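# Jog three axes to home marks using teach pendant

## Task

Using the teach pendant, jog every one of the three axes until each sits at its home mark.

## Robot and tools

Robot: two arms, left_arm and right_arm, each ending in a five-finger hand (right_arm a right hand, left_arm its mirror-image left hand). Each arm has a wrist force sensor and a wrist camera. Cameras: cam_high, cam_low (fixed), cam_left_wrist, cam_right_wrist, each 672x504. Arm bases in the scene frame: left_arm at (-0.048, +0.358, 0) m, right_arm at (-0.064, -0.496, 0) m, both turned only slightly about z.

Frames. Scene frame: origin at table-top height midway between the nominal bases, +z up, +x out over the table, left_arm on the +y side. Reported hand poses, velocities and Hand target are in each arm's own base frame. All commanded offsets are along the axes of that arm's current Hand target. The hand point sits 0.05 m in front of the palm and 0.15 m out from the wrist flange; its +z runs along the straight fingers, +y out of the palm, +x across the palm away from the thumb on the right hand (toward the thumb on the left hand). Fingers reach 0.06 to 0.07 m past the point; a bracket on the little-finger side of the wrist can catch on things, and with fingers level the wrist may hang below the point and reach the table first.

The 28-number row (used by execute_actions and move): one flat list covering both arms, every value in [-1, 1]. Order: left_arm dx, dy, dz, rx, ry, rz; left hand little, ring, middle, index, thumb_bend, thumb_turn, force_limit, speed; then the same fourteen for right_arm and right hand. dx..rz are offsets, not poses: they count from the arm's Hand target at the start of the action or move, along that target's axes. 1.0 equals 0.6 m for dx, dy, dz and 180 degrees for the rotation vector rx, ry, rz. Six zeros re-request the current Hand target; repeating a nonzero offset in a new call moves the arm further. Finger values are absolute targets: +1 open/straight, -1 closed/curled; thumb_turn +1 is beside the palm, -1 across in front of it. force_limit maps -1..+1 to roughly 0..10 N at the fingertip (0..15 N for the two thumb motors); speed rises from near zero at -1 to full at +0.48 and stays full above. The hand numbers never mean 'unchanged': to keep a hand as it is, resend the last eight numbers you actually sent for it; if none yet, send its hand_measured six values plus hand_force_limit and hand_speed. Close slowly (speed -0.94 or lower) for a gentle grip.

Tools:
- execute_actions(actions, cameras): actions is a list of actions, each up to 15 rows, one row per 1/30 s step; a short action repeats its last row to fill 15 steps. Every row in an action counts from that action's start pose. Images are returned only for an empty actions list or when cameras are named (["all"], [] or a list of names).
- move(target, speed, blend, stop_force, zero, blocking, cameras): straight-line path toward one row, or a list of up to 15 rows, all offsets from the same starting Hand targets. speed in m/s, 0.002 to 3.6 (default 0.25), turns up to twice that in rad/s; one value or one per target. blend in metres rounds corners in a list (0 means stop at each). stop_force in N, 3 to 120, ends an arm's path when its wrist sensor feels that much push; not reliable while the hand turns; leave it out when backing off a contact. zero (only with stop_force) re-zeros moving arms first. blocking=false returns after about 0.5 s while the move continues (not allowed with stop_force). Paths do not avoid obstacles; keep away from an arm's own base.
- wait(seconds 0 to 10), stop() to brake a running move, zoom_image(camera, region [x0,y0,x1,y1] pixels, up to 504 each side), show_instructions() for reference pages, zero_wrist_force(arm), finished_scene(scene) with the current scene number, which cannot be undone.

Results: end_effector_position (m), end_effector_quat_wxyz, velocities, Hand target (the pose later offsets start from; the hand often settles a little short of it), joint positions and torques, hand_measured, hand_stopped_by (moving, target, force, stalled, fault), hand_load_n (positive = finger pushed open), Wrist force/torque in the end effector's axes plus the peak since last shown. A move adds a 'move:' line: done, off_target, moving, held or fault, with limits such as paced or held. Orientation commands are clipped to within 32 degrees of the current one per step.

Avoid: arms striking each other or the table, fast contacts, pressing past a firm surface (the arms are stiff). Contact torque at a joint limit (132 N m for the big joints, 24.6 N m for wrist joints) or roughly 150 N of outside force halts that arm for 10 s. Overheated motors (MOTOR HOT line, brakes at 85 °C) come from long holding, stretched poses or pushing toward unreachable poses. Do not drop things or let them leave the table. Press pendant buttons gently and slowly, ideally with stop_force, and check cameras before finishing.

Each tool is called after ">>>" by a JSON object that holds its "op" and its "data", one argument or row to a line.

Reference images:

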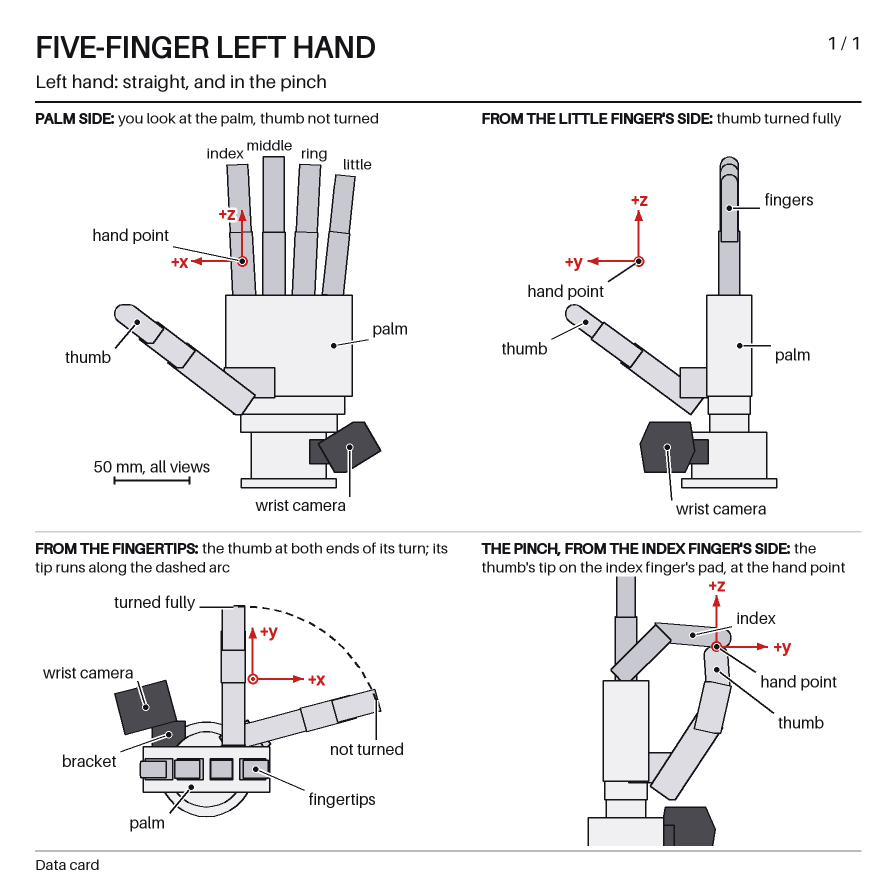

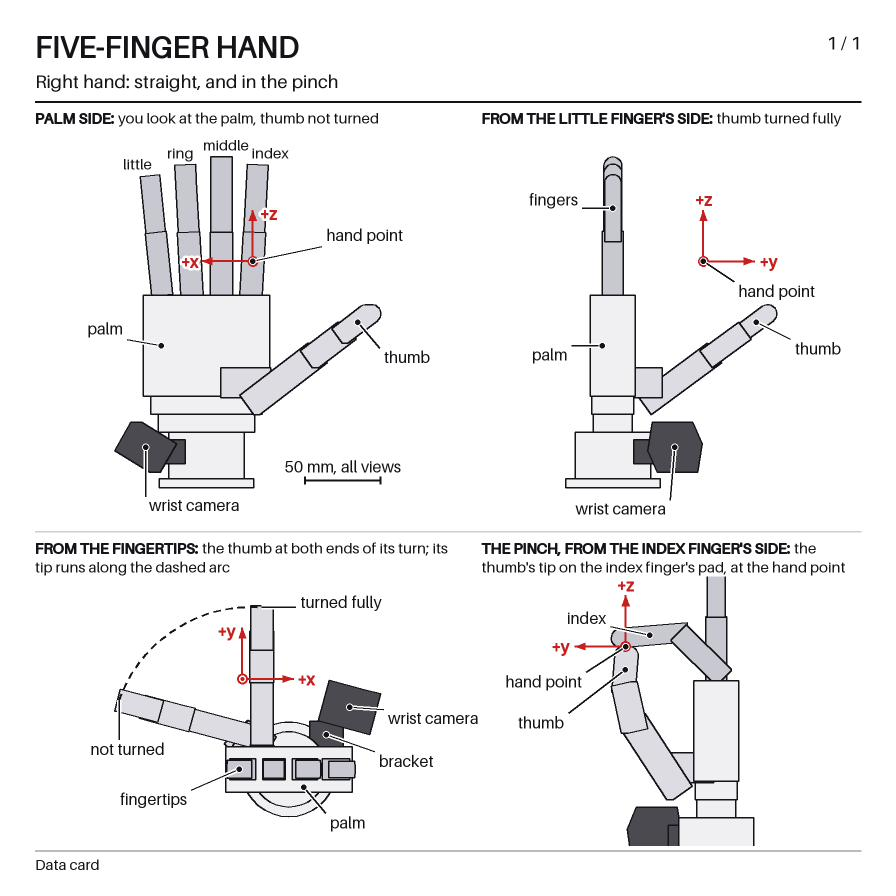

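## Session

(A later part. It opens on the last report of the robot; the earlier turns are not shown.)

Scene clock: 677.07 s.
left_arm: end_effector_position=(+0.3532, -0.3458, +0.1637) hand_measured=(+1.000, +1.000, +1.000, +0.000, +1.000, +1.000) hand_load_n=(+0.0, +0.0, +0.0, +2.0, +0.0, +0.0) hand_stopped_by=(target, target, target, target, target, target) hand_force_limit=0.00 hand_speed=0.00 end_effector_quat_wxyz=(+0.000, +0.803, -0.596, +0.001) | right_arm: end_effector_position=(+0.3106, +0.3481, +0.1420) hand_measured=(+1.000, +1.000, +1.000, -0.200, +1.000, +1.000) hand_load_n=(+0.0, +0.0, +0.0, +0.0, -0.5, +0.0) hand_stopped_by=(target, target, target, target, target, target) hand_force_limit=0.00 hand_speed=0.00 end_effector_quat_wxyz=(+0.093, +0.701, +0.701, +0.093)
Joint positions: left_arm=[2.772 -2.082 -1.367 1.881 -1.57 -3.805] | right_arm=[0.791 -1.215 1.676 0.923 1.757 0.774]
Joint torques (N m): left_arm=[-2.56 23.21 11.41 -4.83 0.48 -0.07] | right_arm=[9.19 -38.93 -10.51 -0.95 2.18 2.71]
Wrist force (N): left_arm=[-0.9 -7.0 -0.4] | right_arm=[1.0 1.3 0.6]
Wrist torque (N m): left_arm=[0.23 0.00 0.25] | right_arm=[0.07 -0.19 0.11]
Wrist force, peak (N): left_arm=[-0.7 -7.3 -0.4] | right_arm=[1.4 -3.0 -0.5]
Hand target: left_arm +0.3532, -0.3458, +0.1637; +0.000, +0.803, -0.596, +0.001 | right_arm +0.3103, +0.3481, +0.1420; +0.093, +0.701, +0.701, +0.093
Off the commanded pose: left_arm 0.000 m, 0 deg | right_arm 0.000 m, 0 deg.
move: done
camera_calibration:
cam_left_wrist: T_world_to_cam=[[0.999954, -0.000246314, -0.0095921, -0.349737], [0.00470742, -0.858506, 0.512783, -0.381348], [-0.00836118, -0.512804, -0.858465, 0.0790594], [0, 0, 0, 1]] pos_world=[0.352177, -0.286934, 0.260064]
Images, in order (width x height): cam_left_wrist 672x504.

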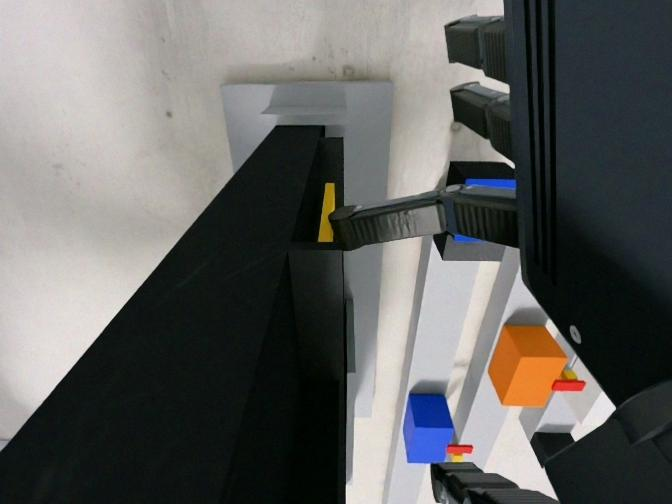

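>>> {"op": "move", "data": {
  "target": [0,0,0,0,0,0,1,1,1,0,1,1,0,0,0,0.0483,0.0129,0,0,0,1,1,1,-0.2,1,1,0,0],
  "speed": 0.01,
  "stop_force": 4,
  "cameras": []
}}

>>> {"op": "wait", "data": {
  "seconds": 2.8,
  "cameras": []
}}

>>> {"op": "move", "data": {
  "target": [0,0,0,0,0,0,1,1,1,0,1,1,0,0,0,-0.0241,-0.0065,0,0,0,1,1,1,-0.2,1,1,0,0],
  "speed": 0.1,
  "cameras": ["cam_left_wrist","cam_high"]
}}

>>> {"op": "zoom_image", "data": {
  "camera": "cam_left_wrist",
  "region": [400, 370, 520, 490]
}}

>>> {"op": "zoom_image", "data": {
  "camera": "cam_high",
  "region": [210, 290, 280, 360]
}}

Scene clock: 686.87 s.
left_arm: end_effector_position=(+0.3532, -0.3458, +0.1637) hand_measured=(+1.000, +1.000, +1.000, +0.000, +1.000, +1.000) hand_load_n=(+0.0, +0.0, +0.0, +2.5, +0.0, +0.0) hand_stopped_by=(target, target, target, target, target, target) hand_force_limit=0.00 hand_speed=0.00 end_effector_quat_wxyz=(+0.000, +0.803, -0.596, +0.001) | right_arm: end_effector_position=(+0.3303, +0.3480, +0.1420) hand_measured=(+1.000, +1.000, +1.000, -0.200, +1.000, +1.000) hand_load_n=(+0.0, +0.0, +0.0, +0.0, +0.0, +0.0) hand_stopped_by=(target, target, target, target, target, target) hand_force_limit=0.00 hand_speed=0.00 end_effector_quat_wxyz=(+0.093, +0.701, +0.701, +0.093)
Joint positions: left_arm=[2.772 -2.082 -1.367 1.881 -1.57 -3.805] | right_arm=[0.757 -1.196 1.647 0.927 1.75 0.74]
Joint torques (N m): left_arm=[-3.69 23.44 11.97 -4.7 0.55 -0.28] | right_arm=[9.12 -41.41 -11.93 -1.47 2.39 2.34]
Wrist force (N): left_arm=[-0.8 -6.9 -0.4] | right_arm=[1.4 -2.8 -0.7]
Wrist torque (N m): left_arm=[0.26 -0.02 0.25] | right_arm=[-0.04 -0.18 0.16]
Wrist force, peak (N): left_arm=[-0.8 -7.3 -0.5] | right_arm=[1.6 -9.3 -1.8]
Hand target: left_arm +0.3532, -0.3458, +0.1637; +0.000, +0.803, -0.596, +0.001 | right_arm +0.3303, +0.3480, +0.1420; +0.093, +0.701, +0.701, +0.093 (not the last commanded pose)
Off the commanded pose: left_arm 0.000 m, 0 deg | right_arm 0.010 m, 0 deg.
move: contact (right_arm)
No camera images: "cameras" was empty.

Scene clock: 689.67 s.
left_arm: end_effector_position=(+0.3532, -0.3458, +0.1637) hand_measured=(+1.000, +1.000, +1.000, +0.000, +1.000, +1.000) hand_load_n=(+0.0, +0.0, +0.0, +2.0, +0.0, +0.0) hand_stopped_by=(target, target, target, target, target, target) hand_force_limit=0.00 hand_speed=0.00 end_effector_quat_wxyz=(+0.000, +0.803, -0.596, +0.001) | right_arm: end_effector_position=(+0.3303, +0.3480, +0.1420) hand_measured=(+1.000, +1.000, +1.000, -0.200, +1.000, +1.000) hand_load_n=(+0.0, +0.0, +0.0, -0.5, +0.0, +0.0) hand_stopped_by=(target, target, target, target, target, target) hand_force_limit=0.00 hand_speed=0.00 end_effector_quat_wxyz=(+0.093, +0.701, +0.701, +0.093)
Joint positions: left_arm=[2.772 -2.082 -1.367 1.881 -1.57 -3.805] | right_arm=[0.757 -1.196 1.647 0.927 1.75 0.74]
Joint torques (N m): left_arm=[-3.68 23.95 11.95 -4.62 0.47 -0.32] | right_arm=[9.49 -40.37 -11.84 -1.46 -0.08 2.35]
Wrist force (N): left_arm=[-0.8 -7.3 -0.4] | right_arm=[1.6 -2.4 -0.3]
Wrist torque (N m): left_arm=[0.19 -0.01 0.25] | right_arm=[-0.01 -0.23 0.18]
Wrist force, peak (N): left_arm=[-0.8 -7.3 -0.4] | right_arm=[1.5 -2.9 -0.5]
Hand target: left_arm +0.3532, -0.3458, +0.1637; +0.000, +0.803, -0.596, +0.001 | right_arm +0.3303, +0.3480, +0.1420; +0.093, +0.701, +0.701, +0.093 (not the last commanded pose)
Off the commanded pose: left_arm 0.000 m, 0 deg | right_arm 0.010 m, 0 deg.
wait: 2.80 s; at rest by 0.17 s
No camera images: "cameras" was empty.

Scene clock: 690.53 s.
left_arm: end_effector_position=(+0.3532, -0.3458, +0.1637) hand_measured=(+1.000, +1.000, +1.000, +0.000, +1.000, +1.000) hand_load_n=(+0.0, +0.0, +0.0, +2.5, +0.0, +0.0) hand_stopped_by=(target, target, target, target, target, target) hand_force_limit=0.00 hand_speed=0.00 end_effector_quat_wxyz=(+0.000, +0.803, -0.596, +0.001) | right_arm: end_effector_position=(+0.3156, +0.3481, +0.1420) hand_measured=(+1.000, +1.000, +1.000, -0.200, +1.000, +1.000) hand_load_n=(+0.0, +0.0, +0.0, +0.0, +0.0, +0.0) hand_stopped_by=(target, target, target, target, target, target) hand_force_limit=0.00 hand_speed=0.00 end_effector_quat_wxyz=(+0.093, +0.701, +0.701, +0.093)
Joint positions: left_arm=[2.772 -2.082 -1.367 1.881 -1.57 -3.805] | right_arm=[0.782 -1.211 1.669 0.924 1.755 0.765]
Joint torques (N m): left_arm=[-3.18 23.69 11.44 -4.91 0.49 -0.47] | right_arm=[9.51 -39.54 -10.74 -0.78 2.15 2.58]
Wrist force (N): left_arm=[-0.6 -6.9 -0.7] | right_arm=[0.9 1.1 0.7]
Wrist torque (N m): left_arm=[0.28 -0.06 0.26] | right_arm=[0.03 -0.18 0.10]
Wrist force, peak (N): left_arm=[-0.8 -7.1 -0.6] | right_arm=[1.2 -2.5 -0.3]
Hand target: left_arm +0.3532, -0.3458, +0.1637; +0.000, +0.803, -0.596, +0.001 | right_arm +0.3153, +0.3481, +0.1420; +0.093, +0.701, +0.701, +0.093
Off the commanded pose: left_arm 0.000 m, 0 deg | right_arm 0.000 m, 0 deg.
move: done
camera_calibration:
cam_left_wrist: T_world_to_cam=[[0.999954, -0.000246314, -0.0095921, -0.349737], [0.00470742, -0.858506, 0.512783, -0.381348], [-0.00836118, -0.512804, -0.858465, 0.0790594], [0, 0, 0, 1]] pos_world=[0.352177, -0.286934, 0.260064]
Images, in order (width x height): cam_high 672x504, cam_left_wrist 672x504.

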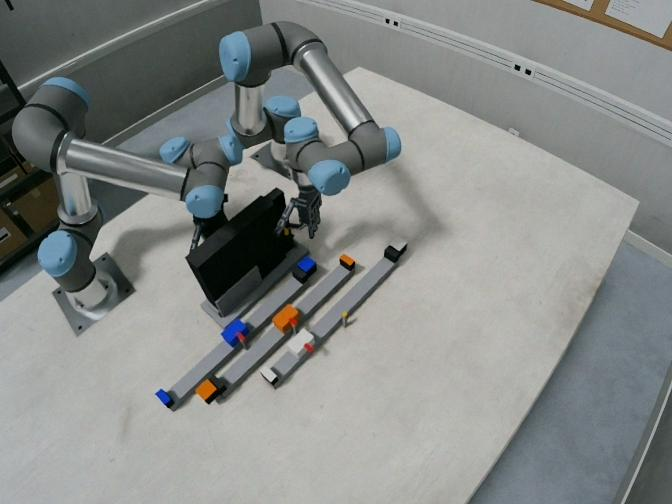

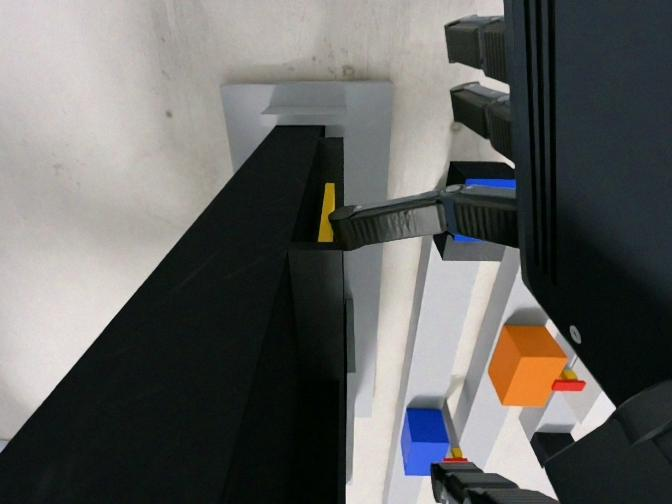

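Scaled by 4.200.

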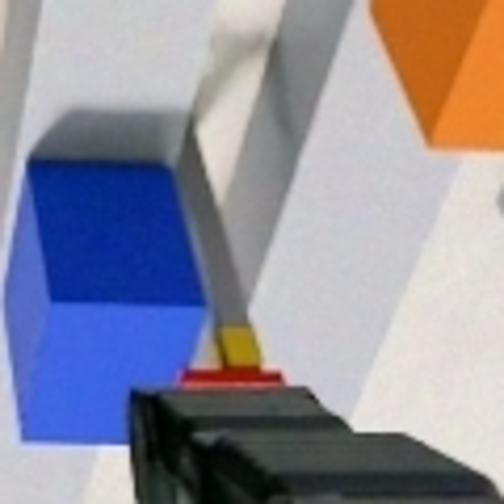

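Scaled by 7.200.

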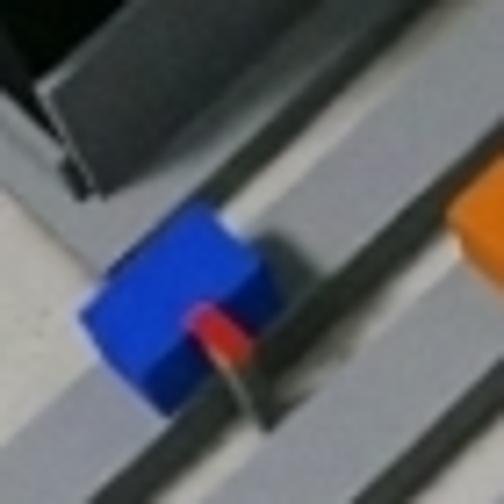

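>>> {"op": "move", "data": {
  "target": [0,0,0,0,0,0,1,1,1,0,1,1,0,0,-0.0802,-0.026,0.069,0,0,0,1,1,1,-0.2,1,1,0,0],
  "speed": 0.1,
  "cameras": ["cam_right_wrist"]
}}

>>> {"op": "zoom_image", "data": {
  "camera": "cam_right_wrist",
  "region": [280, 100, 480, 400]
}}

Scene clock: 703.77 s.
left_arm: end_effector_position=(+0.3532, -0.3458, +0.1637) hand_measured=(+1.000, +1.000, +1.000, +0.000, +1.000, +1.000) hand_load_n=(+0.0, +0.0, +0.0, +2.5, -0.5, +0.0) hand_stopped_by=(target, target, target, target, target, target) hand_force_limit=0.00 hand_speed=0.00 end_effector_quat_wxyz=(+0.000, +0.803, -0.596, +0.001) | right_arm: end_effector_position=(+0.3110, +0.3001, +0.0981) hand_measured=(+1.000, +1.000, +1.000, -0.200, +1.000, +1.000) hand_load_n=(+0.0, +0.0, +0.0, +0.0, +0.0, +0.0) hand_stopped_by=(target, target, target, target, target, target) hand_force_limit=0.00 hand_speed=0.00 end_effector_quat_wxyz=(+0.093, +0.701, +0.701, +0.093)
Joint positions: left_arm=[2.772 -2.082 -1.367 1.881 -1.57 -3.805] | right_arm=[0.697 -1.257 1.86 0.764 1.738 0.681]
Joint torques (N m): left_arm=[-3.49 23.51 11.49 -4.69 0.32 -0.55] | right_arm=[-11.76 -37.26 -9.64 -1 -1.15 -2.19]
Wrist force (N): left_arm=[-1.0 -6.8 -0.7] | right_arm=[0.9 1.0 0.6]
Wrist torque (N m): left_arm=[0.27 0.00 0.24] | right_arm=[0.02 -0.18 0.17]
Wrist force, peak (N): left_arm=[-0.7 -7.2 -0.3] | right_arm=[1.0 1.5 0.6]
Hand target: left_arm +0.3532, -0.3458, +0.1637; +0.000, +0.803, -0.596, +0.001 | right_arm +0.3110, +0.3000, +0.0980; +0.093, +0.701, +0.701, +0.093
Off the commanded pose: left_arm 0.000 m, 0 deg | right_arm 0.000 m, 0 deg.
move: done
camera_calibration:
cam_right_wrist: T_world_to_cam=[[0.935591, 0.251693, 0.24763, -0.389783], [0.0761327, -0.828635, 0.554588, 0.16578], [0.344781, -0.500015, -0.794425, 0.240152], [0, 0, 0, 1]] pos_world=[0.269256, 0.355556, 0.195365]
Images, in order (width x height): cam_right_wrist 672x504.

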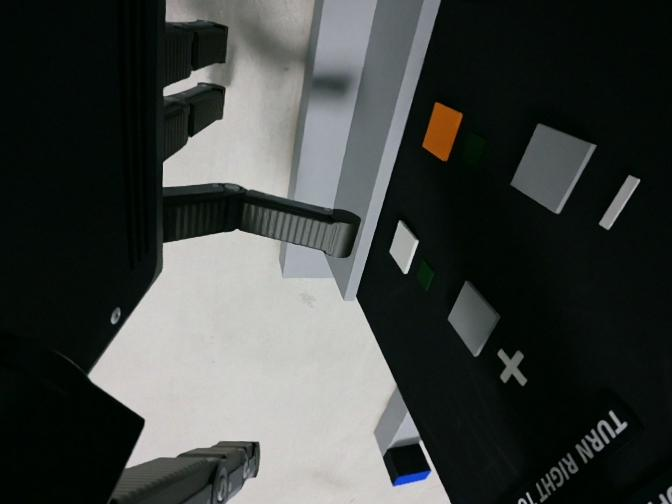

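Scaled by 1.680.

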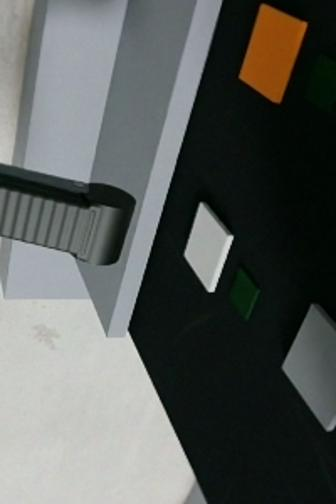

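>>> {"op": "move", "data": {
  "target": [0,0,0,0,0,0,1,1,1,0,1,1,0,0,-0.005,0.0483,0.0129,0,0,0,1,1,1,-0.2,1,1,0,0],
  "speed": 0.01,
  "stop_force": 4,
  "cameras": ["cam_right_wrist"]
}}

>>> {"op": "move", "data": {
  "target": [0,0,0,0,0,0,1,1,1,0,1,1,0,0,0,-0.0322,-0.0086,0,0,0,1,1,1,-0.2,1,1,0,0],
  "speed": 0.1,
  "cameras": ["cam_right_wrist"]
}}

Scene clock: 710.13 s.
left_arm: end_effector_position=(+0.3532, -0.3458, +0.1637) hand_measured=(+1.000, +1.000, +1.000, +0.000, +1.000, +1.000) hand_load_n=(+0.0, +0.0, +0.0, +2.5, +0.0, +0.5) hand_stopped_by=(target, target, target, target, target, target) hand_force_limit=0.00 hand_speed=0.00 end_effector_quat_wxyz=(+0.000, +0.803, -0.596, +0.001) | right_arm: end_effector_position=(+0.3337, +0.2977, +0.0980) hand_measured=(+1.000, +1.000, +1.000, -0.200, +1.000, +1.000) hand_load_n=(+0.0, +0.0, +0.0, -0.5, +0.0, +0.0) hand_stopped_by=(target, target, target, target, target, target) hand_force_limit=0.00 hand_speed=0.00 end_effector_quat_wxyz=(+0.093, +0.701, +0.701, +0.093)
Joint positions: left_arm=[2.772 -2.082 -1.367 1.881 -1.57 -3.805] | right_arm=[0.652 -1.237 1.831 0.767 1.729 0.637]
Joint torques (N m): left_arm=[-3.24 24.38 11.24 -4.78 0.36 -0.51] | right_arm=[9.33 -37.96 -10.85 -1.33 2.36 2.55]
Wrist force (N): left_arm=[-0.8 -6.9 -0.5] | right_arm=[2.2 -1.9 0.1]
Wrist torque (N m): left_arm=[0.27 -0.04 0.24] | right_arm=[0.02 -0.13 0.12]
Wrist force, peak (N): left_arm=[-0.7 -7.3 -0.4] | right_arm=[3.2 -8.8 -1.8]
Hand target: left_arm +0.3532, -0.3458, +0.1637; +0.000, +0.803, -0.596, +0.001 | right_arm +0.3337, +0.2977, +0.0980; +0.093, +0.701, +0.701, +0.093 (not the last commanded pose)
Off the commanded pose: left_arm 0.000 m, 0 deg | right_arm 0.007 m, 0 deg.
move: contact (right_arm)
camera_calibration:
cam_right_wrist: T_world_to_cam=[[0.935601, 0.251659, 0.247625, -0.410382], [0.076128, -0.828669, 0.554537, 0.162142], [0.344753, -0.499974, -0.794462, 0.231047], [0, 0, 0, 1]] pos_world=[0.291956, 0.353156, 0.195265]
Images, in order (width x height): cam_right_wrist 672x504.

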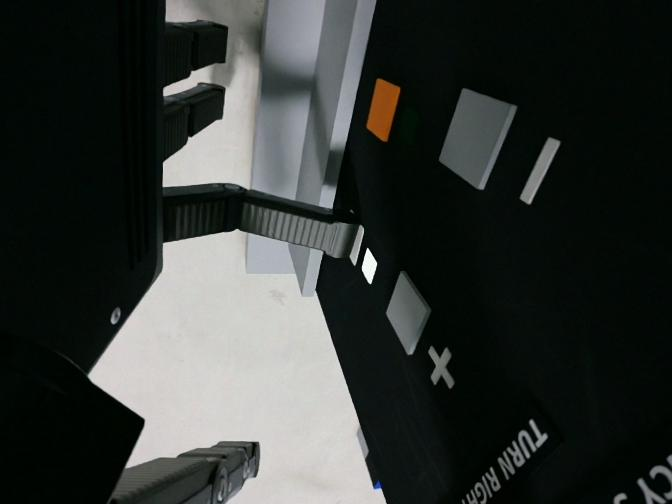

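Scene clock: 711.07 s.
left_arm: end_effector_position=(+0.3532, -0.3458, +0.1637) hand_measured=(+1.000, +1.000, +1.000, +0.000, +1.000, +1.000) hand_load_n=(+0.0, +0.0, +0.0, +2.0, +0.0, +0.0) hand_stopped_by=(target, target, target, target, target, target) hand_force_limit=0.00 hand_speed=0.00 end_effector_quat_wxyz=(+0.000, +0.803, -0.596, +0.001) | right_arm: end_effector_position=(+0.3139, +0.2977, +0.0979) hand_measured=(+1.000, +1.000, +1.000, -0.200, +1.000, +1.000) hand_load_n=(+0.0, +0.0, +0.0, +0.0, +0.0, +0.0) hand_stopped_by=(target, target, target, target, target, target) hand_force_limit=0.00 hand_speed=0.00 end_effector_quat_wxyz=(+0.093, +0.701, +0.701, +0.093)
Joint positions: left_arm=[2.772 -2.082 -1.367 1.881 -1.57 -3.805] | right_arm=[0.686 -1.259 1.862 0.762 1.736 0.67]
Joint torques (N m): left_arm=[-3.51 23.93 12.31 -4.87 0.24 -0.57] | right_arm=[10.37 -36.58 -9.58 -1.04 2.06 2.46]
Wrist force (N): left_arm=[-0.7 -6.9 -0.6] | right_arm=[0.8 1.1 0.9]
Wrist torque (N m): left_arm=[0.27 -0.03 0.25] | right_arm=[0.02 -0.18 0.07]
Wrist force, peak (N): left_arm=[-0.8 -7.2 -0.5] | right_arm=[2.4 -2.0 -0.2]
Hand target: left_arm +0.3532, -0.3458, +0.1637; +0.000, +0.803, -0.596, +0.001 | right_arm +0.3137, +0.2977, +0.0980; +0.093, +0.701, +0.701, +0.093
Off the commanded pose: left_arm 0.000 m, 0 deg | right_arm 0.000 m, 0 deg.
move: done
camera_calibration:
cam_right_wrist: T_world_to_cam=[[0.935587, 0.25173, 0.247606, -0.391875], [0.0762215, -0.828693, 0.554489, 0.163641], [0.344771, -0.4999, -0.794502, 0.23785], [0, 0, 0, 1]] pos_world=[0.272156, 0.353156, 0.195265]
Images, in order (width x height): cam_right_wrist 672x504.

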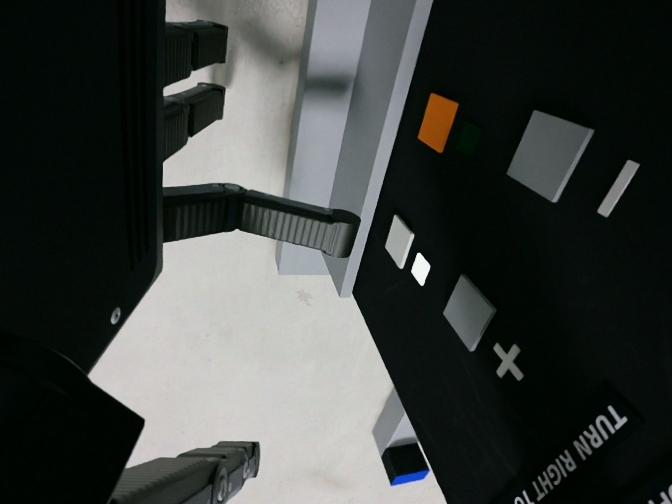

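>>> {"op": "move", "data": {
  "target": [0,0,0,0,0,0,1,1,1,0,1,1,0,0,0.0088,0.0218,-0.0693,0,0,0,1,1,1,-0.2,1,1,0,0],
  "speed": 0.1,
  "cameras": ["cam_right_wrist"]
}}

>>> {"op": "zoom_image", "data": {
  "camera": "cam_right_wrist",
  "region": [280, 100, 480, 400]
}}

Scene clock: 714.53 s.
left_arm: end_effector_position=(+0.3532, -0.3458, +0.1637) hand_measured=(+1.000, +1.000, +1.000, +0.000, +1.000, +1.000) hand_load_n=(+0.0, +0.0, +0.0, +2.0, +0.0, +0.0) hand_stopped_by=(target, target, target, target, target, target) hand_force_limit=0.00 hand_speed=0.00 end_effector_quat_wxyz=(+0.000, +0.803, -0.596, +0.001) | right_arm: end_effector_position=(+0.3155, +0.3029, +0.1414) hand_measured=(+1.000, +1.000, +1.000, -0.200, +1.000, +1.000) hand_load_n=(+0.0, +0.0, +0.0, +0.0, +0.0, +0.0) hand_stopped_by=(target, target, target, target, target, target) hand_force_limit=0.00 hand_speed=0.00 end_effector_quat_wxyz=(+0.093, +0.701, +0.701, +0.093)
Joint positions: left_arm=[2.772 -2.082 -1.367 1.881 -1.57 -3.805] | right_arm=[0.695 -1.302 1.792 0.877 1.738 0.679]
Joint torques (N m): left_arm=[-3.6 24.74 11.7 -4.61 0.36 -0.81] | right_arm=[10.03 -36.26 -23.74 5.23 2.03 2.55]
Wrist force (N): left_arm=[-0.7 -6.7 -0.5] | right_arm=[0.3 1.5 0.6]
Wrist torque (N m): left_arm=[0.29 -0.03 0.24] | right_arm=[0.08 -0.09 0.05]
Wrist force, peak (N): left_arm=[-0.6 -7.3 -0.7] | right_arm=[0.6 1.8 0.4]
Hand target: left_arm +0.3532, -0.3458, +0.1637; +0.000, +0.803, -0.596, +0.001 | right_arm +0.3155, +0.3029, +0.1415; +0.093, +0.701, +0.701, +0.093
Off the commanded pose: left_arm 0.000 m, 0 deg | right_arm 0.000 m, 0 deg.
move: done
camera_calibration:
cam_right_wrist: T_world_to_cam=[[0.935594, 0.251652, 0.247658, -0.405413], [0.0761341, -0.828717, 0.554466, 0.143802], [0.344771, -0.4999, -0.794502, 0.274379], [0, 0, 0, 1]] pos_world=[0.273756, 0.358356, 0.238665]
Images, in order (width x height): cam_right_wrist 672x504.

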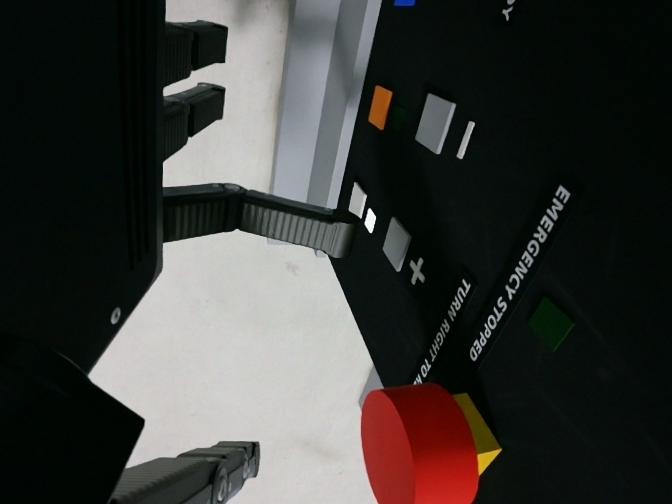

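Scaled by 1.680.

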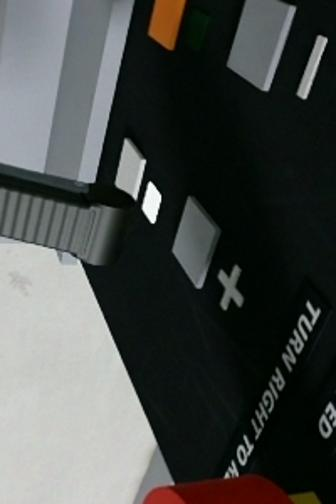

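>>> {"op": "move", "data": {
  "target": [0,0,0,0,0,0,1,1,1,0,1,1,0,0,0,0.0483,0.0129,0,0,0,1,1,1,-0.2,1,1,0,0],
  "speed": 0.01,
  "stop_force": 4,
  "cameras": []
}}

>>> {"op": "wait", "data": {
  "seconds": 10,
  "cameras": ["cam_high"]
}}

>>> {"op": "wait", "data": {
  "seconds": 7,
  "cameras": []
}}

>>> {"op": "move", "data": {
  "target": [0,0,0,0,0,0,1,1,1,0,1,1,0,0,0,-0.0241,-0.0065,0,0,0,1,1,1,-0.2,1,1,0,0],
  "speed": 0.1,
  "cameras": ["cam_left_wrist","cam_high"]
}}

>>> {"op": "zoom_image", "data": {
  "camera": "cam_high",
  "region": [290, 270, 370, 350]
}}

Scene clock: 722.17 s.
left_arm: end_effector_position=(+0.3532, -0.3458, +0.1637) hand_measured=(+1.000, +1.000, +1.000, +0.000, +1.000, +1.000) hand_load_n=(+0.0, +0.0, +0.5, +2.5, +0.0, +0.5) hand_stopped_by=(target, target, target, target, target, target) hand_force_limit=0.00 hand_speed=0.00 end_effector_quat_wxyz=(+0.000, +0.803, -0.596, +0.001) | right_arm: end_effector_position=(+0.3334, +0.3029, +0.1415) hand_measured=(+1.000, +1.000, +1.000, -0.200, +1.000, +1.000) hand_load_n=(+0.0, +0.0, +0.0, -0.5, +0.0, +0.0) hand_stopped_by=(target, target, target, target, target, target) hand_force_limit=0.00 hand_speed=0.00 end_effector_quat_wxyz=(+0.093, +0.701, +0.701, +0.093)
Joint positions: left_arm=[2.772 -2.082 -1.367 1.881 -1.57 -3.805] | right_arm=[0.664 -1.282 1.763 0.88 1.732 0.648]
Joint torques (N m): left_arm=[-4.14 23.03 11.43 -4.6 0.1 -0.85] | right_arm=[8.1 -36.52 -11.37 -1.85 2.26 2.32]
Wrist force (N): left_arm=[-0.6 -6.9 -0.6] | right_arm=[0.9 -3.3 -0.8]
Wrist torque (N m): left_arm=[0.27 -0.06 0.26] | right_arm=[-0.03 -0.12 0.10]
Wrist force, peak (N): left_arm=[-0.7 -7.3 -0.7] | right_arm=[1.0 -10.5 -2.3]
Hand target: left_arm +0.3532, -0.3458, +0.1637; +0.000, +0.803, -0.596, +0.001 | right_arm +0.3334, +0.3029, +0.1415; +0.093, +0.701, +0.701, +0.093 (not the last commanded pose)
Off the commanded pose: left_arm 0.000 m, 0 deg | right_arm 0.012 m, 0 deg.
move: contact (right_arm)
No camera images: "cameras" was empty.

Scene clock: 732.17 s.
left_arm: end_effector_position=(+0.3532, -0.3458, +0.1637) hand_measured=(+1.000, +1.000, +1.000, +0.000, +1.000, +1.000) hand_load_n=(+0.0, +0.0, +0.0, +2.5, +0.0, +0.0) hand_stopped_by=(target, target, target, target, target, target) hand_force_limit=0.00 hand_speed=0.00 end_effector_quat_wxyz=(+0.000, +0.803, -0.596, +0.001) | right_arm: end_effector_position=(+0.3334, +0.3029, +0.1415) hand_measured=(+1.000, +1.000, +1.000, -0.200, +1.000, +1.000) hand_load_n=(+0.0, +0.0, +0.0, -0.5, +0.0, +0.0) hand_stopped_by=(target, target, target, target, target, target) hand_force_limit=0.00 hand_speed=0.00 end_effector_quat_wxyz=(+0.093, +0.701, +0.701, +0.093)
Joint positions: left_arm=[2.772 -2.082 -1.367 1.881 -1.57 -3.805] | right_arm=[0.664 -1.282 1.763 0.88 1.731 0.648]
Joint torques (N m): left_arm=[-3.47 24.76 11.63 -4.59 0.26 -1.09] | right_arm=[9.23 -37.12 -12.46 0.04 0.02 2.57]
Wrist force (N): left_arm=[-0.8 -7.0 -0.5] | right_arm=[1.0 -3.4 -0.6]
Wrist torque (N m): left_arm=[0.24 -0.02 0.25] | right_arm=[-0.06 -0.13 0.10]
Wrist force, peak (N): left_arm=[-0.5 -7.4 -0.5] | right_arm=[1.2 -3.7 -0.4]
Hand target: left_arm +0.3532, -0.3458, +0.1637; +0.000, +0.803, -0.596, +0.001 | right_arm +0.3334, +0.3029, +0.1415; +0.093, +0.701, +0.701, +0.093 (not the last commanded pose)
Off the commanded pose: left_arm 0.000 m, 0 deg | right_arm 0.012 m, 0 deg.
wait: 10.00 s; at rest by 0.17 s
Images, in order (width x height): cam_high 672x504.

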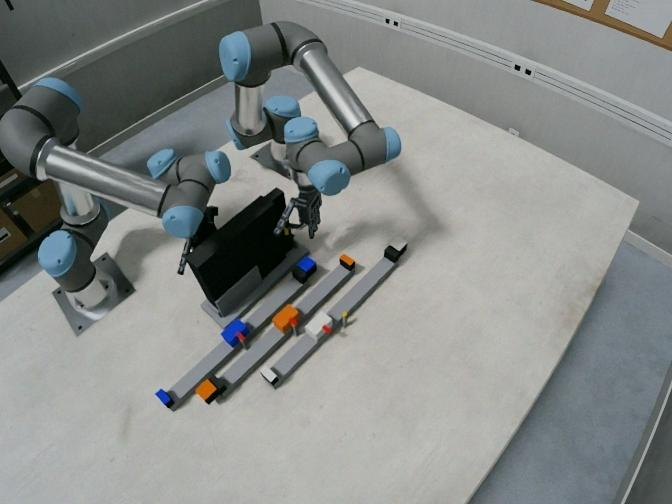

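Scene clock: 739.17 s.
left_arm: end_effector_position=(+0.3532, -0.3458, +0.1637) hand_measured=(+1.000, +1.000, +1.000, +0.000, +1.000, +1.000) hand_load_n=(+0.0, +0.0, +0.0, +2.5, +0.0, +0.5) hand_stopped_by=(target, target, target, target, target, target) hand_force_limit=0.00 hand_speed=0.00 end_effector_quat_wxyz=(+0.000, +0.803, -0.596, +0.001) | right_arm: end_effector_position=(+0.3334, +0.3029, +0.1415) hand_measured=(+1.000, +1.000, +1.000, -0.200, +1.000, +1.000) hand_load_n=(+0.0, +0.0, +0.0, -0.5, -0.5, +0.5) hand_stopped_by=(target, target, target, target, target, target) hand_force_limit=0.00 hand_speed=0.00 end_effector_quat_wxyz=(+0.093, +0.701, +0.701, +0.093)
Joint positions: left_arm=[2.772 -2.082 -1.367 1.881 -1.57 -3.805] | right_arm=[0.664 -1.282 1.763 0.88 1.731 0.648]
Joint torques (N m): left_arm=[-3.82 24.79 11.82 -4.46 0.19 -1.19] | right_arm=[8.72 -37.39 -11.97 1.21 0.12 2.35]
Wrist force (N): left_arm=[-0.8 -7.0 -0.4] | right_arm=[0.5 -3.7 -0.3]
Wrist torque (N m): left_arm=[0.25 -0.02 0.25] | right_arm=[-0.10 -0.06 0.06]
Wrist force, peak (N): left_arm=[-0.8 -7.3 -0.8] | right_arm=[0.7 -3.9 -0.6]
Hand target: left_arm +0.3532, -0.3458, +0.1637; +0.000, +0.803, -0.596, +0.001 | right_arm +0.3334, +0.3029, +0.1415; +0.093, +0.701, +0.701, +0.093 (not the last commanded pose)
Off the commanded pose: left_arm 0.000 m, 0 deg | right_arm 0.012 m, 0 deg.
wait: 7.00 s; at rest by 0.17 s
No camera images: "cameras" was empty.

Scene clock: 740.03 s.
left_arm: end_effector_position=(+0.3532, -0.3458, +0.1637) hand_measured=(+1.000, +1.000, +1.000, +0.000, +1.000, +1.000) hand_load_n=(+0.0, -0.5, +0.0, +2.5, +0.0, +0.0) hand_stopped_by=(target, target, target, target, target, target) hand_force_limit=0.00 hand_speed=0.00 end_effector_quat_wxyz=(+0.000, +0.803, -0.596, +0.001) | right_arm: end_effector_position=(+0.3187, +0.3029, +0.1415) hand_measured=(+1.000, +1.000, +1.000, -0.200, +1.000, +1.000) hand_load_n=(+0.0, +0.0, +0.0, +0.0, -0.5, +0.0) hand_stopped_by=(target, target, target, target, target, target) hand_force_limit=0.00 hand_speed=0.00 end_effector_quat_wxyz=(+0.093, +0.701, +0.701, +0.093)
Joint positions: left_arm=[2.772 -2.082 -1.367 1.881 -1.57 -3.805] | right_arm=[0.689 -1.298 1.786 0.878 1.737 0.673]
Joint torques (N m): left_arm=[-4.45 23.88 12.37 -4.62 0.47 -1.21] | right_arm=[9.84 -35.39 -8.37 -1.06 2.01 2.72]
Wrist force (N): left_arm=[-0.7 -7.0 -0.4] | right_arm=[0.6 1.8 0.4]
Wrist torque (N m): left_arm=[0.24 -0.04 0.26] | right_arm=[0.14 -0.14 0.08]
Wrist force, peak (N): left_arm=[-0.9 -7.2 -0.7] | right_arm=[0.9 -3.5 -0.9]
Hand target: left_arm +0.3532, -0.3458, +0.1637; +0.000, +0.803, -0.596, +0.001 | right_arm +0.3184, +0.3029, +0.1415; +0.093, +0.701, +0.701, +0.093
Off the commanded pose: left_arm 0.000 m, 0 deg | right_arm 0.000 m, 0 deg.
move: done
camera_calibration:
cam_left_wrist: T_world_to_cam=[[0.999954, -0.000246314, -0.0095921, -0.349737], [0.00470742, -0.858506, 0.512783, -0.381348], [-0.00836118, -0.512804, -0.858465, 0.0790594], [0, 0, 0, 1]] pos_world=[0.352177, -0.286934, 0.260064]
Images, in order (width x height): cam_high 672x504, cam_left_wrist 672x504.

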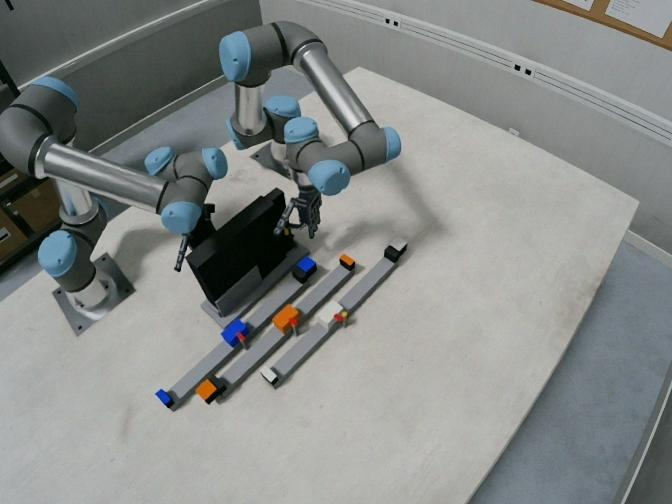

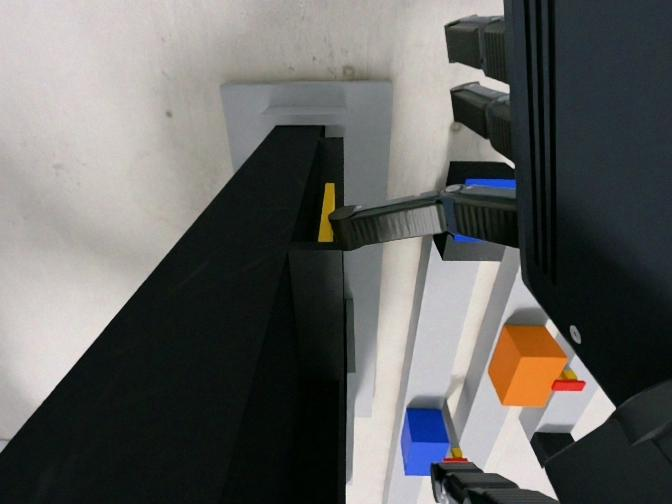

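Scaled by 6.300.

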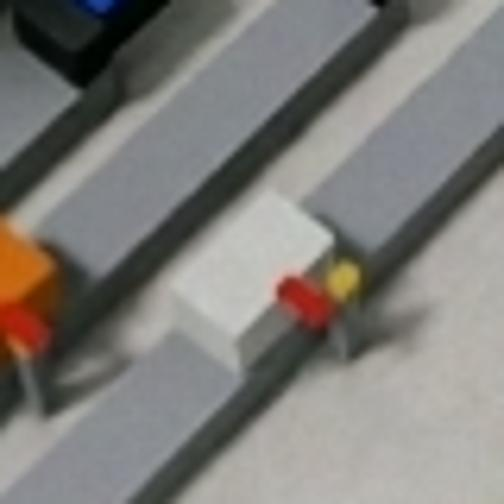

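>>> {"op": "move", "data": {
  "target": [0,0,0,0,0,0,1,1,1,0,1,1,0,0,0,0.0362,0.0097,0,0,0,1,1,1,-0.2,1,1,0,0],
  "speed": 0.01,
  "stop_force": 4,
  "cameras": []
}}

>>> {"op": "wait", "data": {
  "seconds": 2.3,
  "cameras": []
}}

>>> {"op": "move", "data": {
  "target": [0,0,0,0,0,0,1,1,1,0,1,1,0,0,0,-0.0241,-0.0065,0,0,0,1,1,1,-0.2,1,1,0,0],
  "speed": 0.1,
  "cameras": ["cam_left_wrist","cam_high"]
}}

>>> {"op": "zoom_image", "data": {
  "camera": "cam_high",
  "region": [290, 270, 370, 350]
}}

>>> {"op": "zoom_image", "data": {
  "camera": "cam_high",
  "region": [320, 290, 360, 330]
}}

Scene clock: 756.33 s.
left_arm: end_effector_position=(+0.3532, -0.3458, +0.1637) hand_measured=(+1.000, +1.000, +1.000, +0.000, +1.000, +1.000) hand_load_n=(+0.0, +0.0, +0.0, +2.0, +0.0, +0.0) hand_stopped_by=(target, target, target, target, target, target) hand_force_limit=0.00 hand_speed=0.00 end_effector_quat_wxyz=(+0.000, +0.803, -0.596, +0.001) | right_arm: end_effector_position=(+0.3334, +0.3029, +0.1416) hand_measured=(+1.000, +1.000, +1.000, -0.200, +1.000, +1.000) hand_load_n=(+0.0, +0.0, +0.0, -0.5, +0.0, +0.0) hand_stopped_by=(target, target, target, target, target, target) hand_force_limit=0.00 hand_speed=0.00 end_effector_quat_wxyz=(+0.093, +0.701, +0.701, +0.093)
Joint positions: left_arm=[2.772 -2.082 -1.367 1.881 -1.57 -3.805] | right_arm=[0.664 -1.282 1.763 0.88 1.731 0.648]
Joint torques (N m): left_arm=[-4.19 24.76 12.84 -4.42 0.35 -1.38] | right_arm=[9.02 -36.46 -12.69 -1.74 2.36 2.48]
Wrist force (N): left_arm=[-0.8 -7.1 -0.5] | right_arm=[1.1 -3.6 -0.6]
Wrist torque (N m): left_arm=[0.24 -0.02 0.25] | right_arm=[-0.05 -0.15 0.10]
Wrist force, peak (N): left_arm=[-0.7 -7.2 -0.4] | right_arm=[1.3 -10.4 -2.0]
Hand target: left_arm +0.3532, -0.3458, +0.1637; +0.000, +0.803, -0.596, +0.001 | right_arm +0.3334, +0.3029, +0.1416; +0.093, +0.701, +0.701, +0.093 (not the last commanded pose)
Off the commanded pose: left_arm 0.000 m, 0 deg | right_arm 0.008 m, 0 deg.
move: contact (right_arm)
No camera images: "cameras" was empty.

Scene clock: 758.63 s.
left_arm: end_effector_position=(+0.3532, -0.3458, +0.1637) hand_measured=(+1.000, +1.000, +1.000, +0.000, +1.000, +1.000) hand_load_n=(+0.0, +0.0, +0.0, +2.0, +0.0, +0.0) hand_stopped_by=(target, target, target, target, target, target) hand_force_limit=0.00 hand_speed=0.00 end_effector_quat_wxyz=(+0.000, +0.803, -0.596, +0.001) | right_arm: end_effector_position=(+0.3334, +0.3029, +0.1416) hand_measured=(+1.000, +1.000, +1.000, -0.200, +1.000, +1.000) hand_load_n=(+0.0, +0.0, +0.0, -0.5, +0.0, +0.0) hand_stopped_by=(target, target, target, target, target, target) hand_force_limit=0.00 hand_speed=0.00 end_effector_quat_wxyz=(+0.093, +0.701, +0.701, +0.093)
Joint positions: left_arm=[2.772 -2.082 -1.367 1.881 -1.57 -3.805] | right_arm=[0.664 -1.282 1.763 0.88 1.731 0.648]
Joint torques (N m): left_arm=[-4.1 24.4 12.12 -4.29 0.27 -1.38] | right_arm=[8.28 -36.71 -12.9 -1.4 0.31 2.29]
Wrist force (N): left_arm=[-0.7 -7.0 -0.5] | right_arm=[1.0 -3.5 -0.7]
Wrist torque (N m): left_arm=[0.25 -0.05 0.25] | right_arm=[-0.04 -0.13 0.10]
Wrist force, peak (N): left_arm=[-0.6 -7.4 -0.5] | right_arm=[1.0 -3.7 -0.8]
Hand target: left_arm +0.3532, -0.3458, +0.1637; +0.000, +0.803, -0.596, +0.001 | right_arm +0.3334, +0.3029, +0.1416; +0.093, +0.701, +0.701, +0.093 (not the last commanded pose)
Off the commanded pose: left_arm 0.000 m, 0 deg | right_arm 0.008 m, 0 deg.
wait: 2.30 s; at rest by 0.17 s
No camera images: "cameras" was empty.

Scene clock: 759.50 s.
left_arm: end_effector_position=(+0.3532, -0.3458, +0.1637) hand_measured=(+1.000, +1.000, +1.000, +0.000, +1.000, +1.000) hand_load_n=(+0.0, +0.0, +0.0, +2.0, +0.0, +0.0) hand_stopped_by=(target, target, target, target, target, target) hand_force_limit=0.00 hand_speed=0.00 end_effector_quat_wxyz=(+0.000, +0.803, -0.596, +0.001) | right_arm: end_effector_position=(+0.3187, +0.3029, +0.1416) hand_measured=(+1.000, +1.000, +1.000, -0.200, +1.000, +1.000) hand_load_n=(+0.0, +0.0, +0.0, +0.0, +0.0, +0.0) hand_stopped_by=(target, target, target, target, target, target) hand_force_limit=0.00 hand_speed=0.00 end_effector_quat_wxyz=(+0.093, +0.701, +0.701, +0.093)
Joint positions: left_arm=[2.772 -2.082 -1.367 1.881 -1.57 -3.805] | right_arm=[0.689 -1.298 1.786 0.878 1.737 0.673]
Joint torques (N m): left_arm=[-3.16 24.11 12.42 -4.51 0.39 -1.44] | right_arm=[9.96 -35.69 -10.51 -0.92 1.93 2.29]
Wrist force (N): left_arm=[-0.9 -7.1 -0.5] | right_arm=[0.4 1.5 0.3]
Wrist torque (N m): left_arm=[0.24 -0.01 0.25] | right_arm=[0.09 -0.12 0.06]
Wrist force, peak (N): left_arm=[-0.7 -7.2 -0.4] | right_arm=[0.7 -3.4 -0.6]
Hand target: left_arm +0.3532, -0.3458, +0.1637; +0.000, +0.803, -0.596, +0.001 | right_arm +0.3184, +0.3029, +0.1416; +0.093, +0.701, +0.701, +0.093
Off the commanded pose: left_arm 0.000 m, 0 deg | right_arm 0.000 m, 0 deg.
move: done
camera_calibration:
cam_left_wrist: T_world_to_cam=[[0.999954, -0.000246314, -0.0095921, -0.349737], [0.00470742, -0.858506, 0.512783, -0.381348], [-0.00836118, -0.512804, -0.858465, 0.0790594], [0, 0, 0, 1]] pos_world=[0.352177, -0.286934, 0.260064]
Images, in order (width x height): cam_high 672x504, cam_left_wrist 672x504.

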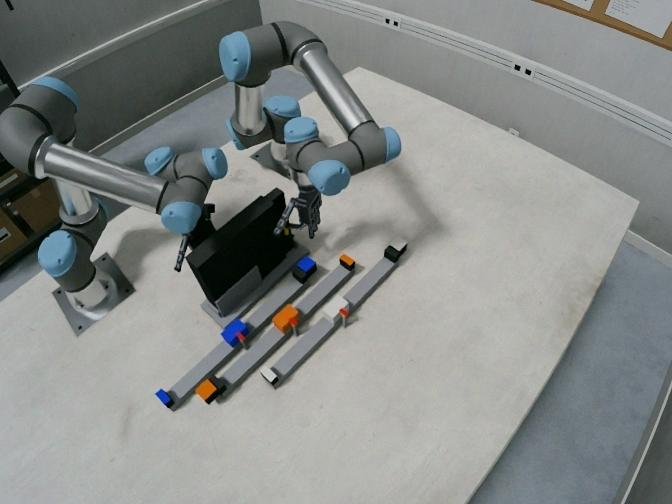

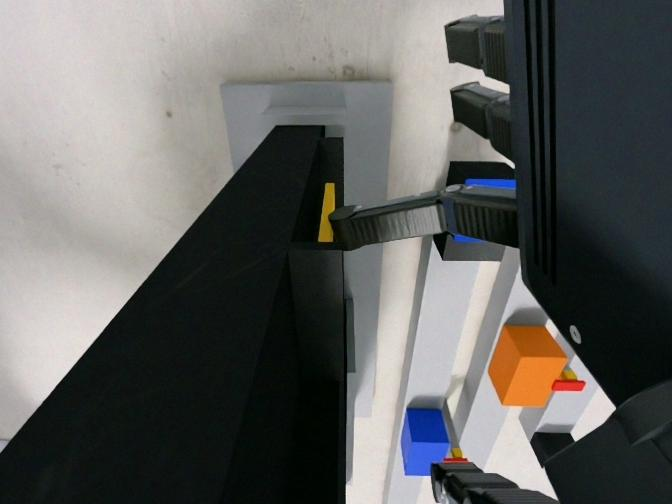

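Scaled by 6.300.

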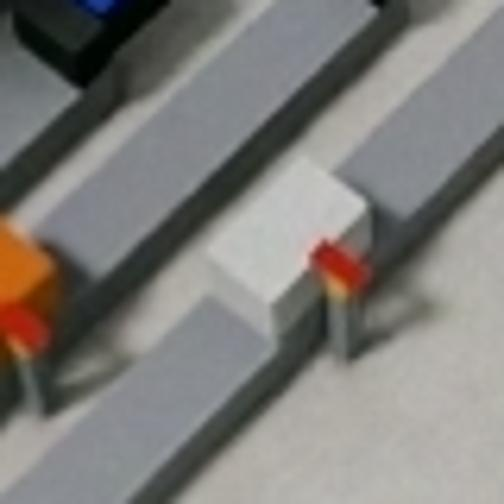

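Scaled by 12.600.

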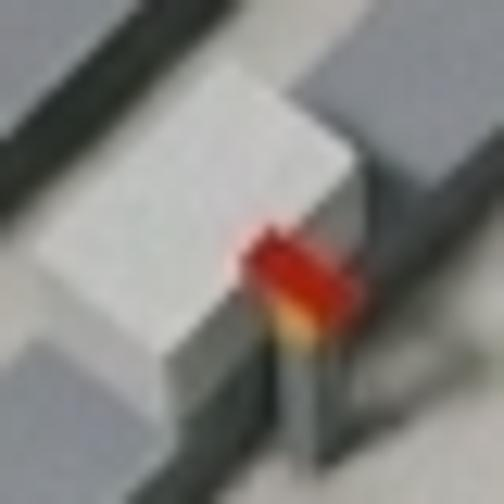

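>>> {"op": "move", "data": {
  "target": [
    [0,0,0,0,0,0,1,1,1,0,1,1,0,0,-0.0048,-0.1443,-0.2257,0.0654,0.0654,-0.4968,1,1,1,-0.2,1,1,0,0],
    [0,0,0,0,0,0,1,1,1,0,1,1,0,0,-0.0448,0.1694,-0.4695,0.0654,0.0654,-0.4968,1,1,1,0.6,1,1,0,0]
  ],
  "speed": 0.25,
  "cameras": ["cam_right_wrist"]
}}

Scene clock: 775.90 s.
left_arm: end_effector_position=(+0.3532, -0.3458, +0.1637) hand_measured=(+1.000, +1.000, +1.000, +0.000, +1.000, +1.000) hand_load_n=(+0.0, -0.5, +0.0, +2.5, +0.0, +0.0) hand_stopped_by=(target, target, target, target, target, target) hand_force_limit=0.00 hand_speed=0.00 end_effector_quat_wxyz=(+0.000, +0.803, -0.596, +0.001) | right_arm: end_effector_position=(+0.3433, +0.2759, +0.4400) hand_measured=(+1.000, +1.000, +1.000, +0.600, +1.000, +1.000) hand_load_n=(+0.0, +0.0, +0.0, +0.0, +0.0, +0.0) hand_stopped_by=(target, target, target, target, target, target) hand_force_limit=0.00 hand_speed=0.00 end_effector_quat_wxyz=(+0.001, +0.001, +1.000, +0.000)
Joint positions: left_arm=[2.772 -2.082 -1.367 1.881 -1.57 -3.805] | right_arm=[0.246 -1.385 1.101 1.854 1.571 -1.324]
Joint torques (N m): left_arm=[-3.07 25.36 12.97 -4.35 0.3 -1.6] | right_arm=[-12.32 -15.36 -24.56 5.58 1.56 -2.31]
Wrist force (N): left_arm=[-0.8 -6.9 -0.6] | right_arm=[0.8 0.9 0.2]
Wrist torque (N m): left_arm=[0.27 -0.03 0.25] | right_arm=[0.08 -0.19 0.13]
Wrist force, peak (N): left_arm=[-0.7 -7.3 -0.4] | right_arm=[1.5 1.5 0.8]
Hand target: left_arm +0.3532, -0.3458, +0.1637; +0.000, +0.803, -0.596, +0.001 | right_arm +0.3433, +0.2759, +0.4400; +0.001, +0.001, +1.000, +0.000
Off the commanded pose: left_arm 0.000 m, 0 deg | right_arm 0.000 m, 0 deg.
move: done
camera_calibration:
cam_right_wrist: T_world_to_cam=[[-0.251562, 0.967834, -0.00379333, -0.178043], [0.828079, 0.217262, 0.5168, -0.576426], [0.501001, 0.126866, -0.856098, 0.289015], [0, 0, 0, 1]] pos_world=[0.287741, 0.260885, 0.544647]
Images, in order (width x height): cam_right_wrist 672x504.

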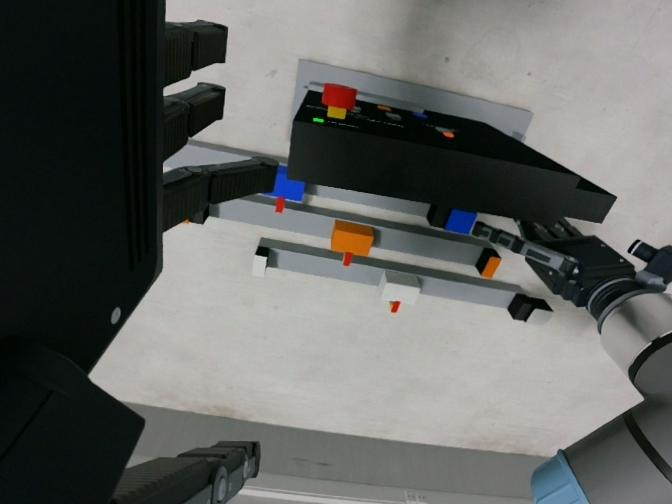

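>>> {"op": "zoom_image", "data": {
  "camera": "cam_right_wrist",
  "region": [370, 270, 430, 330]
}}

>>> {"op": "zoom_image", "data": {
  "camera": "cam_right_wrist",
  "region": [320, 220, 380, 280]
}}

>>> {"op": "zoom_image", "data": {
  "camera": "cam_right_wrist",
  "region": [250, 160, 310, 220]
}}

Scaled by 8.400.

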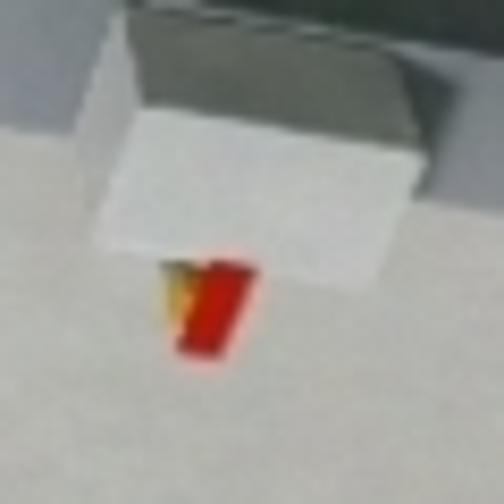

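Scaled by 8.400.

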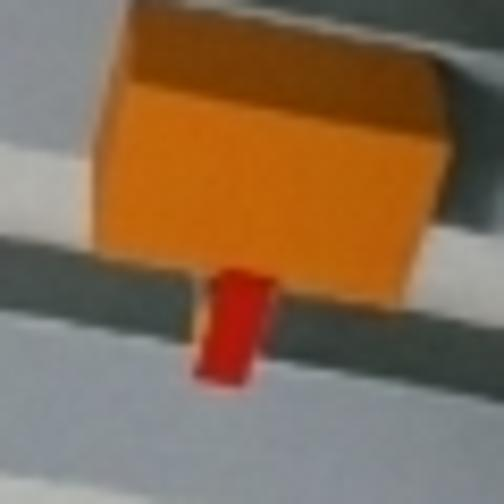

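Scaled by 8.400.

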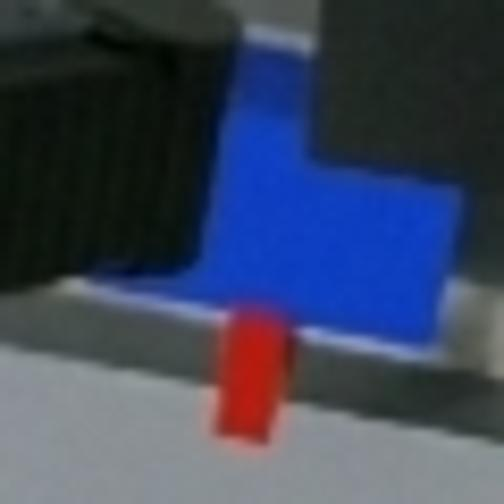

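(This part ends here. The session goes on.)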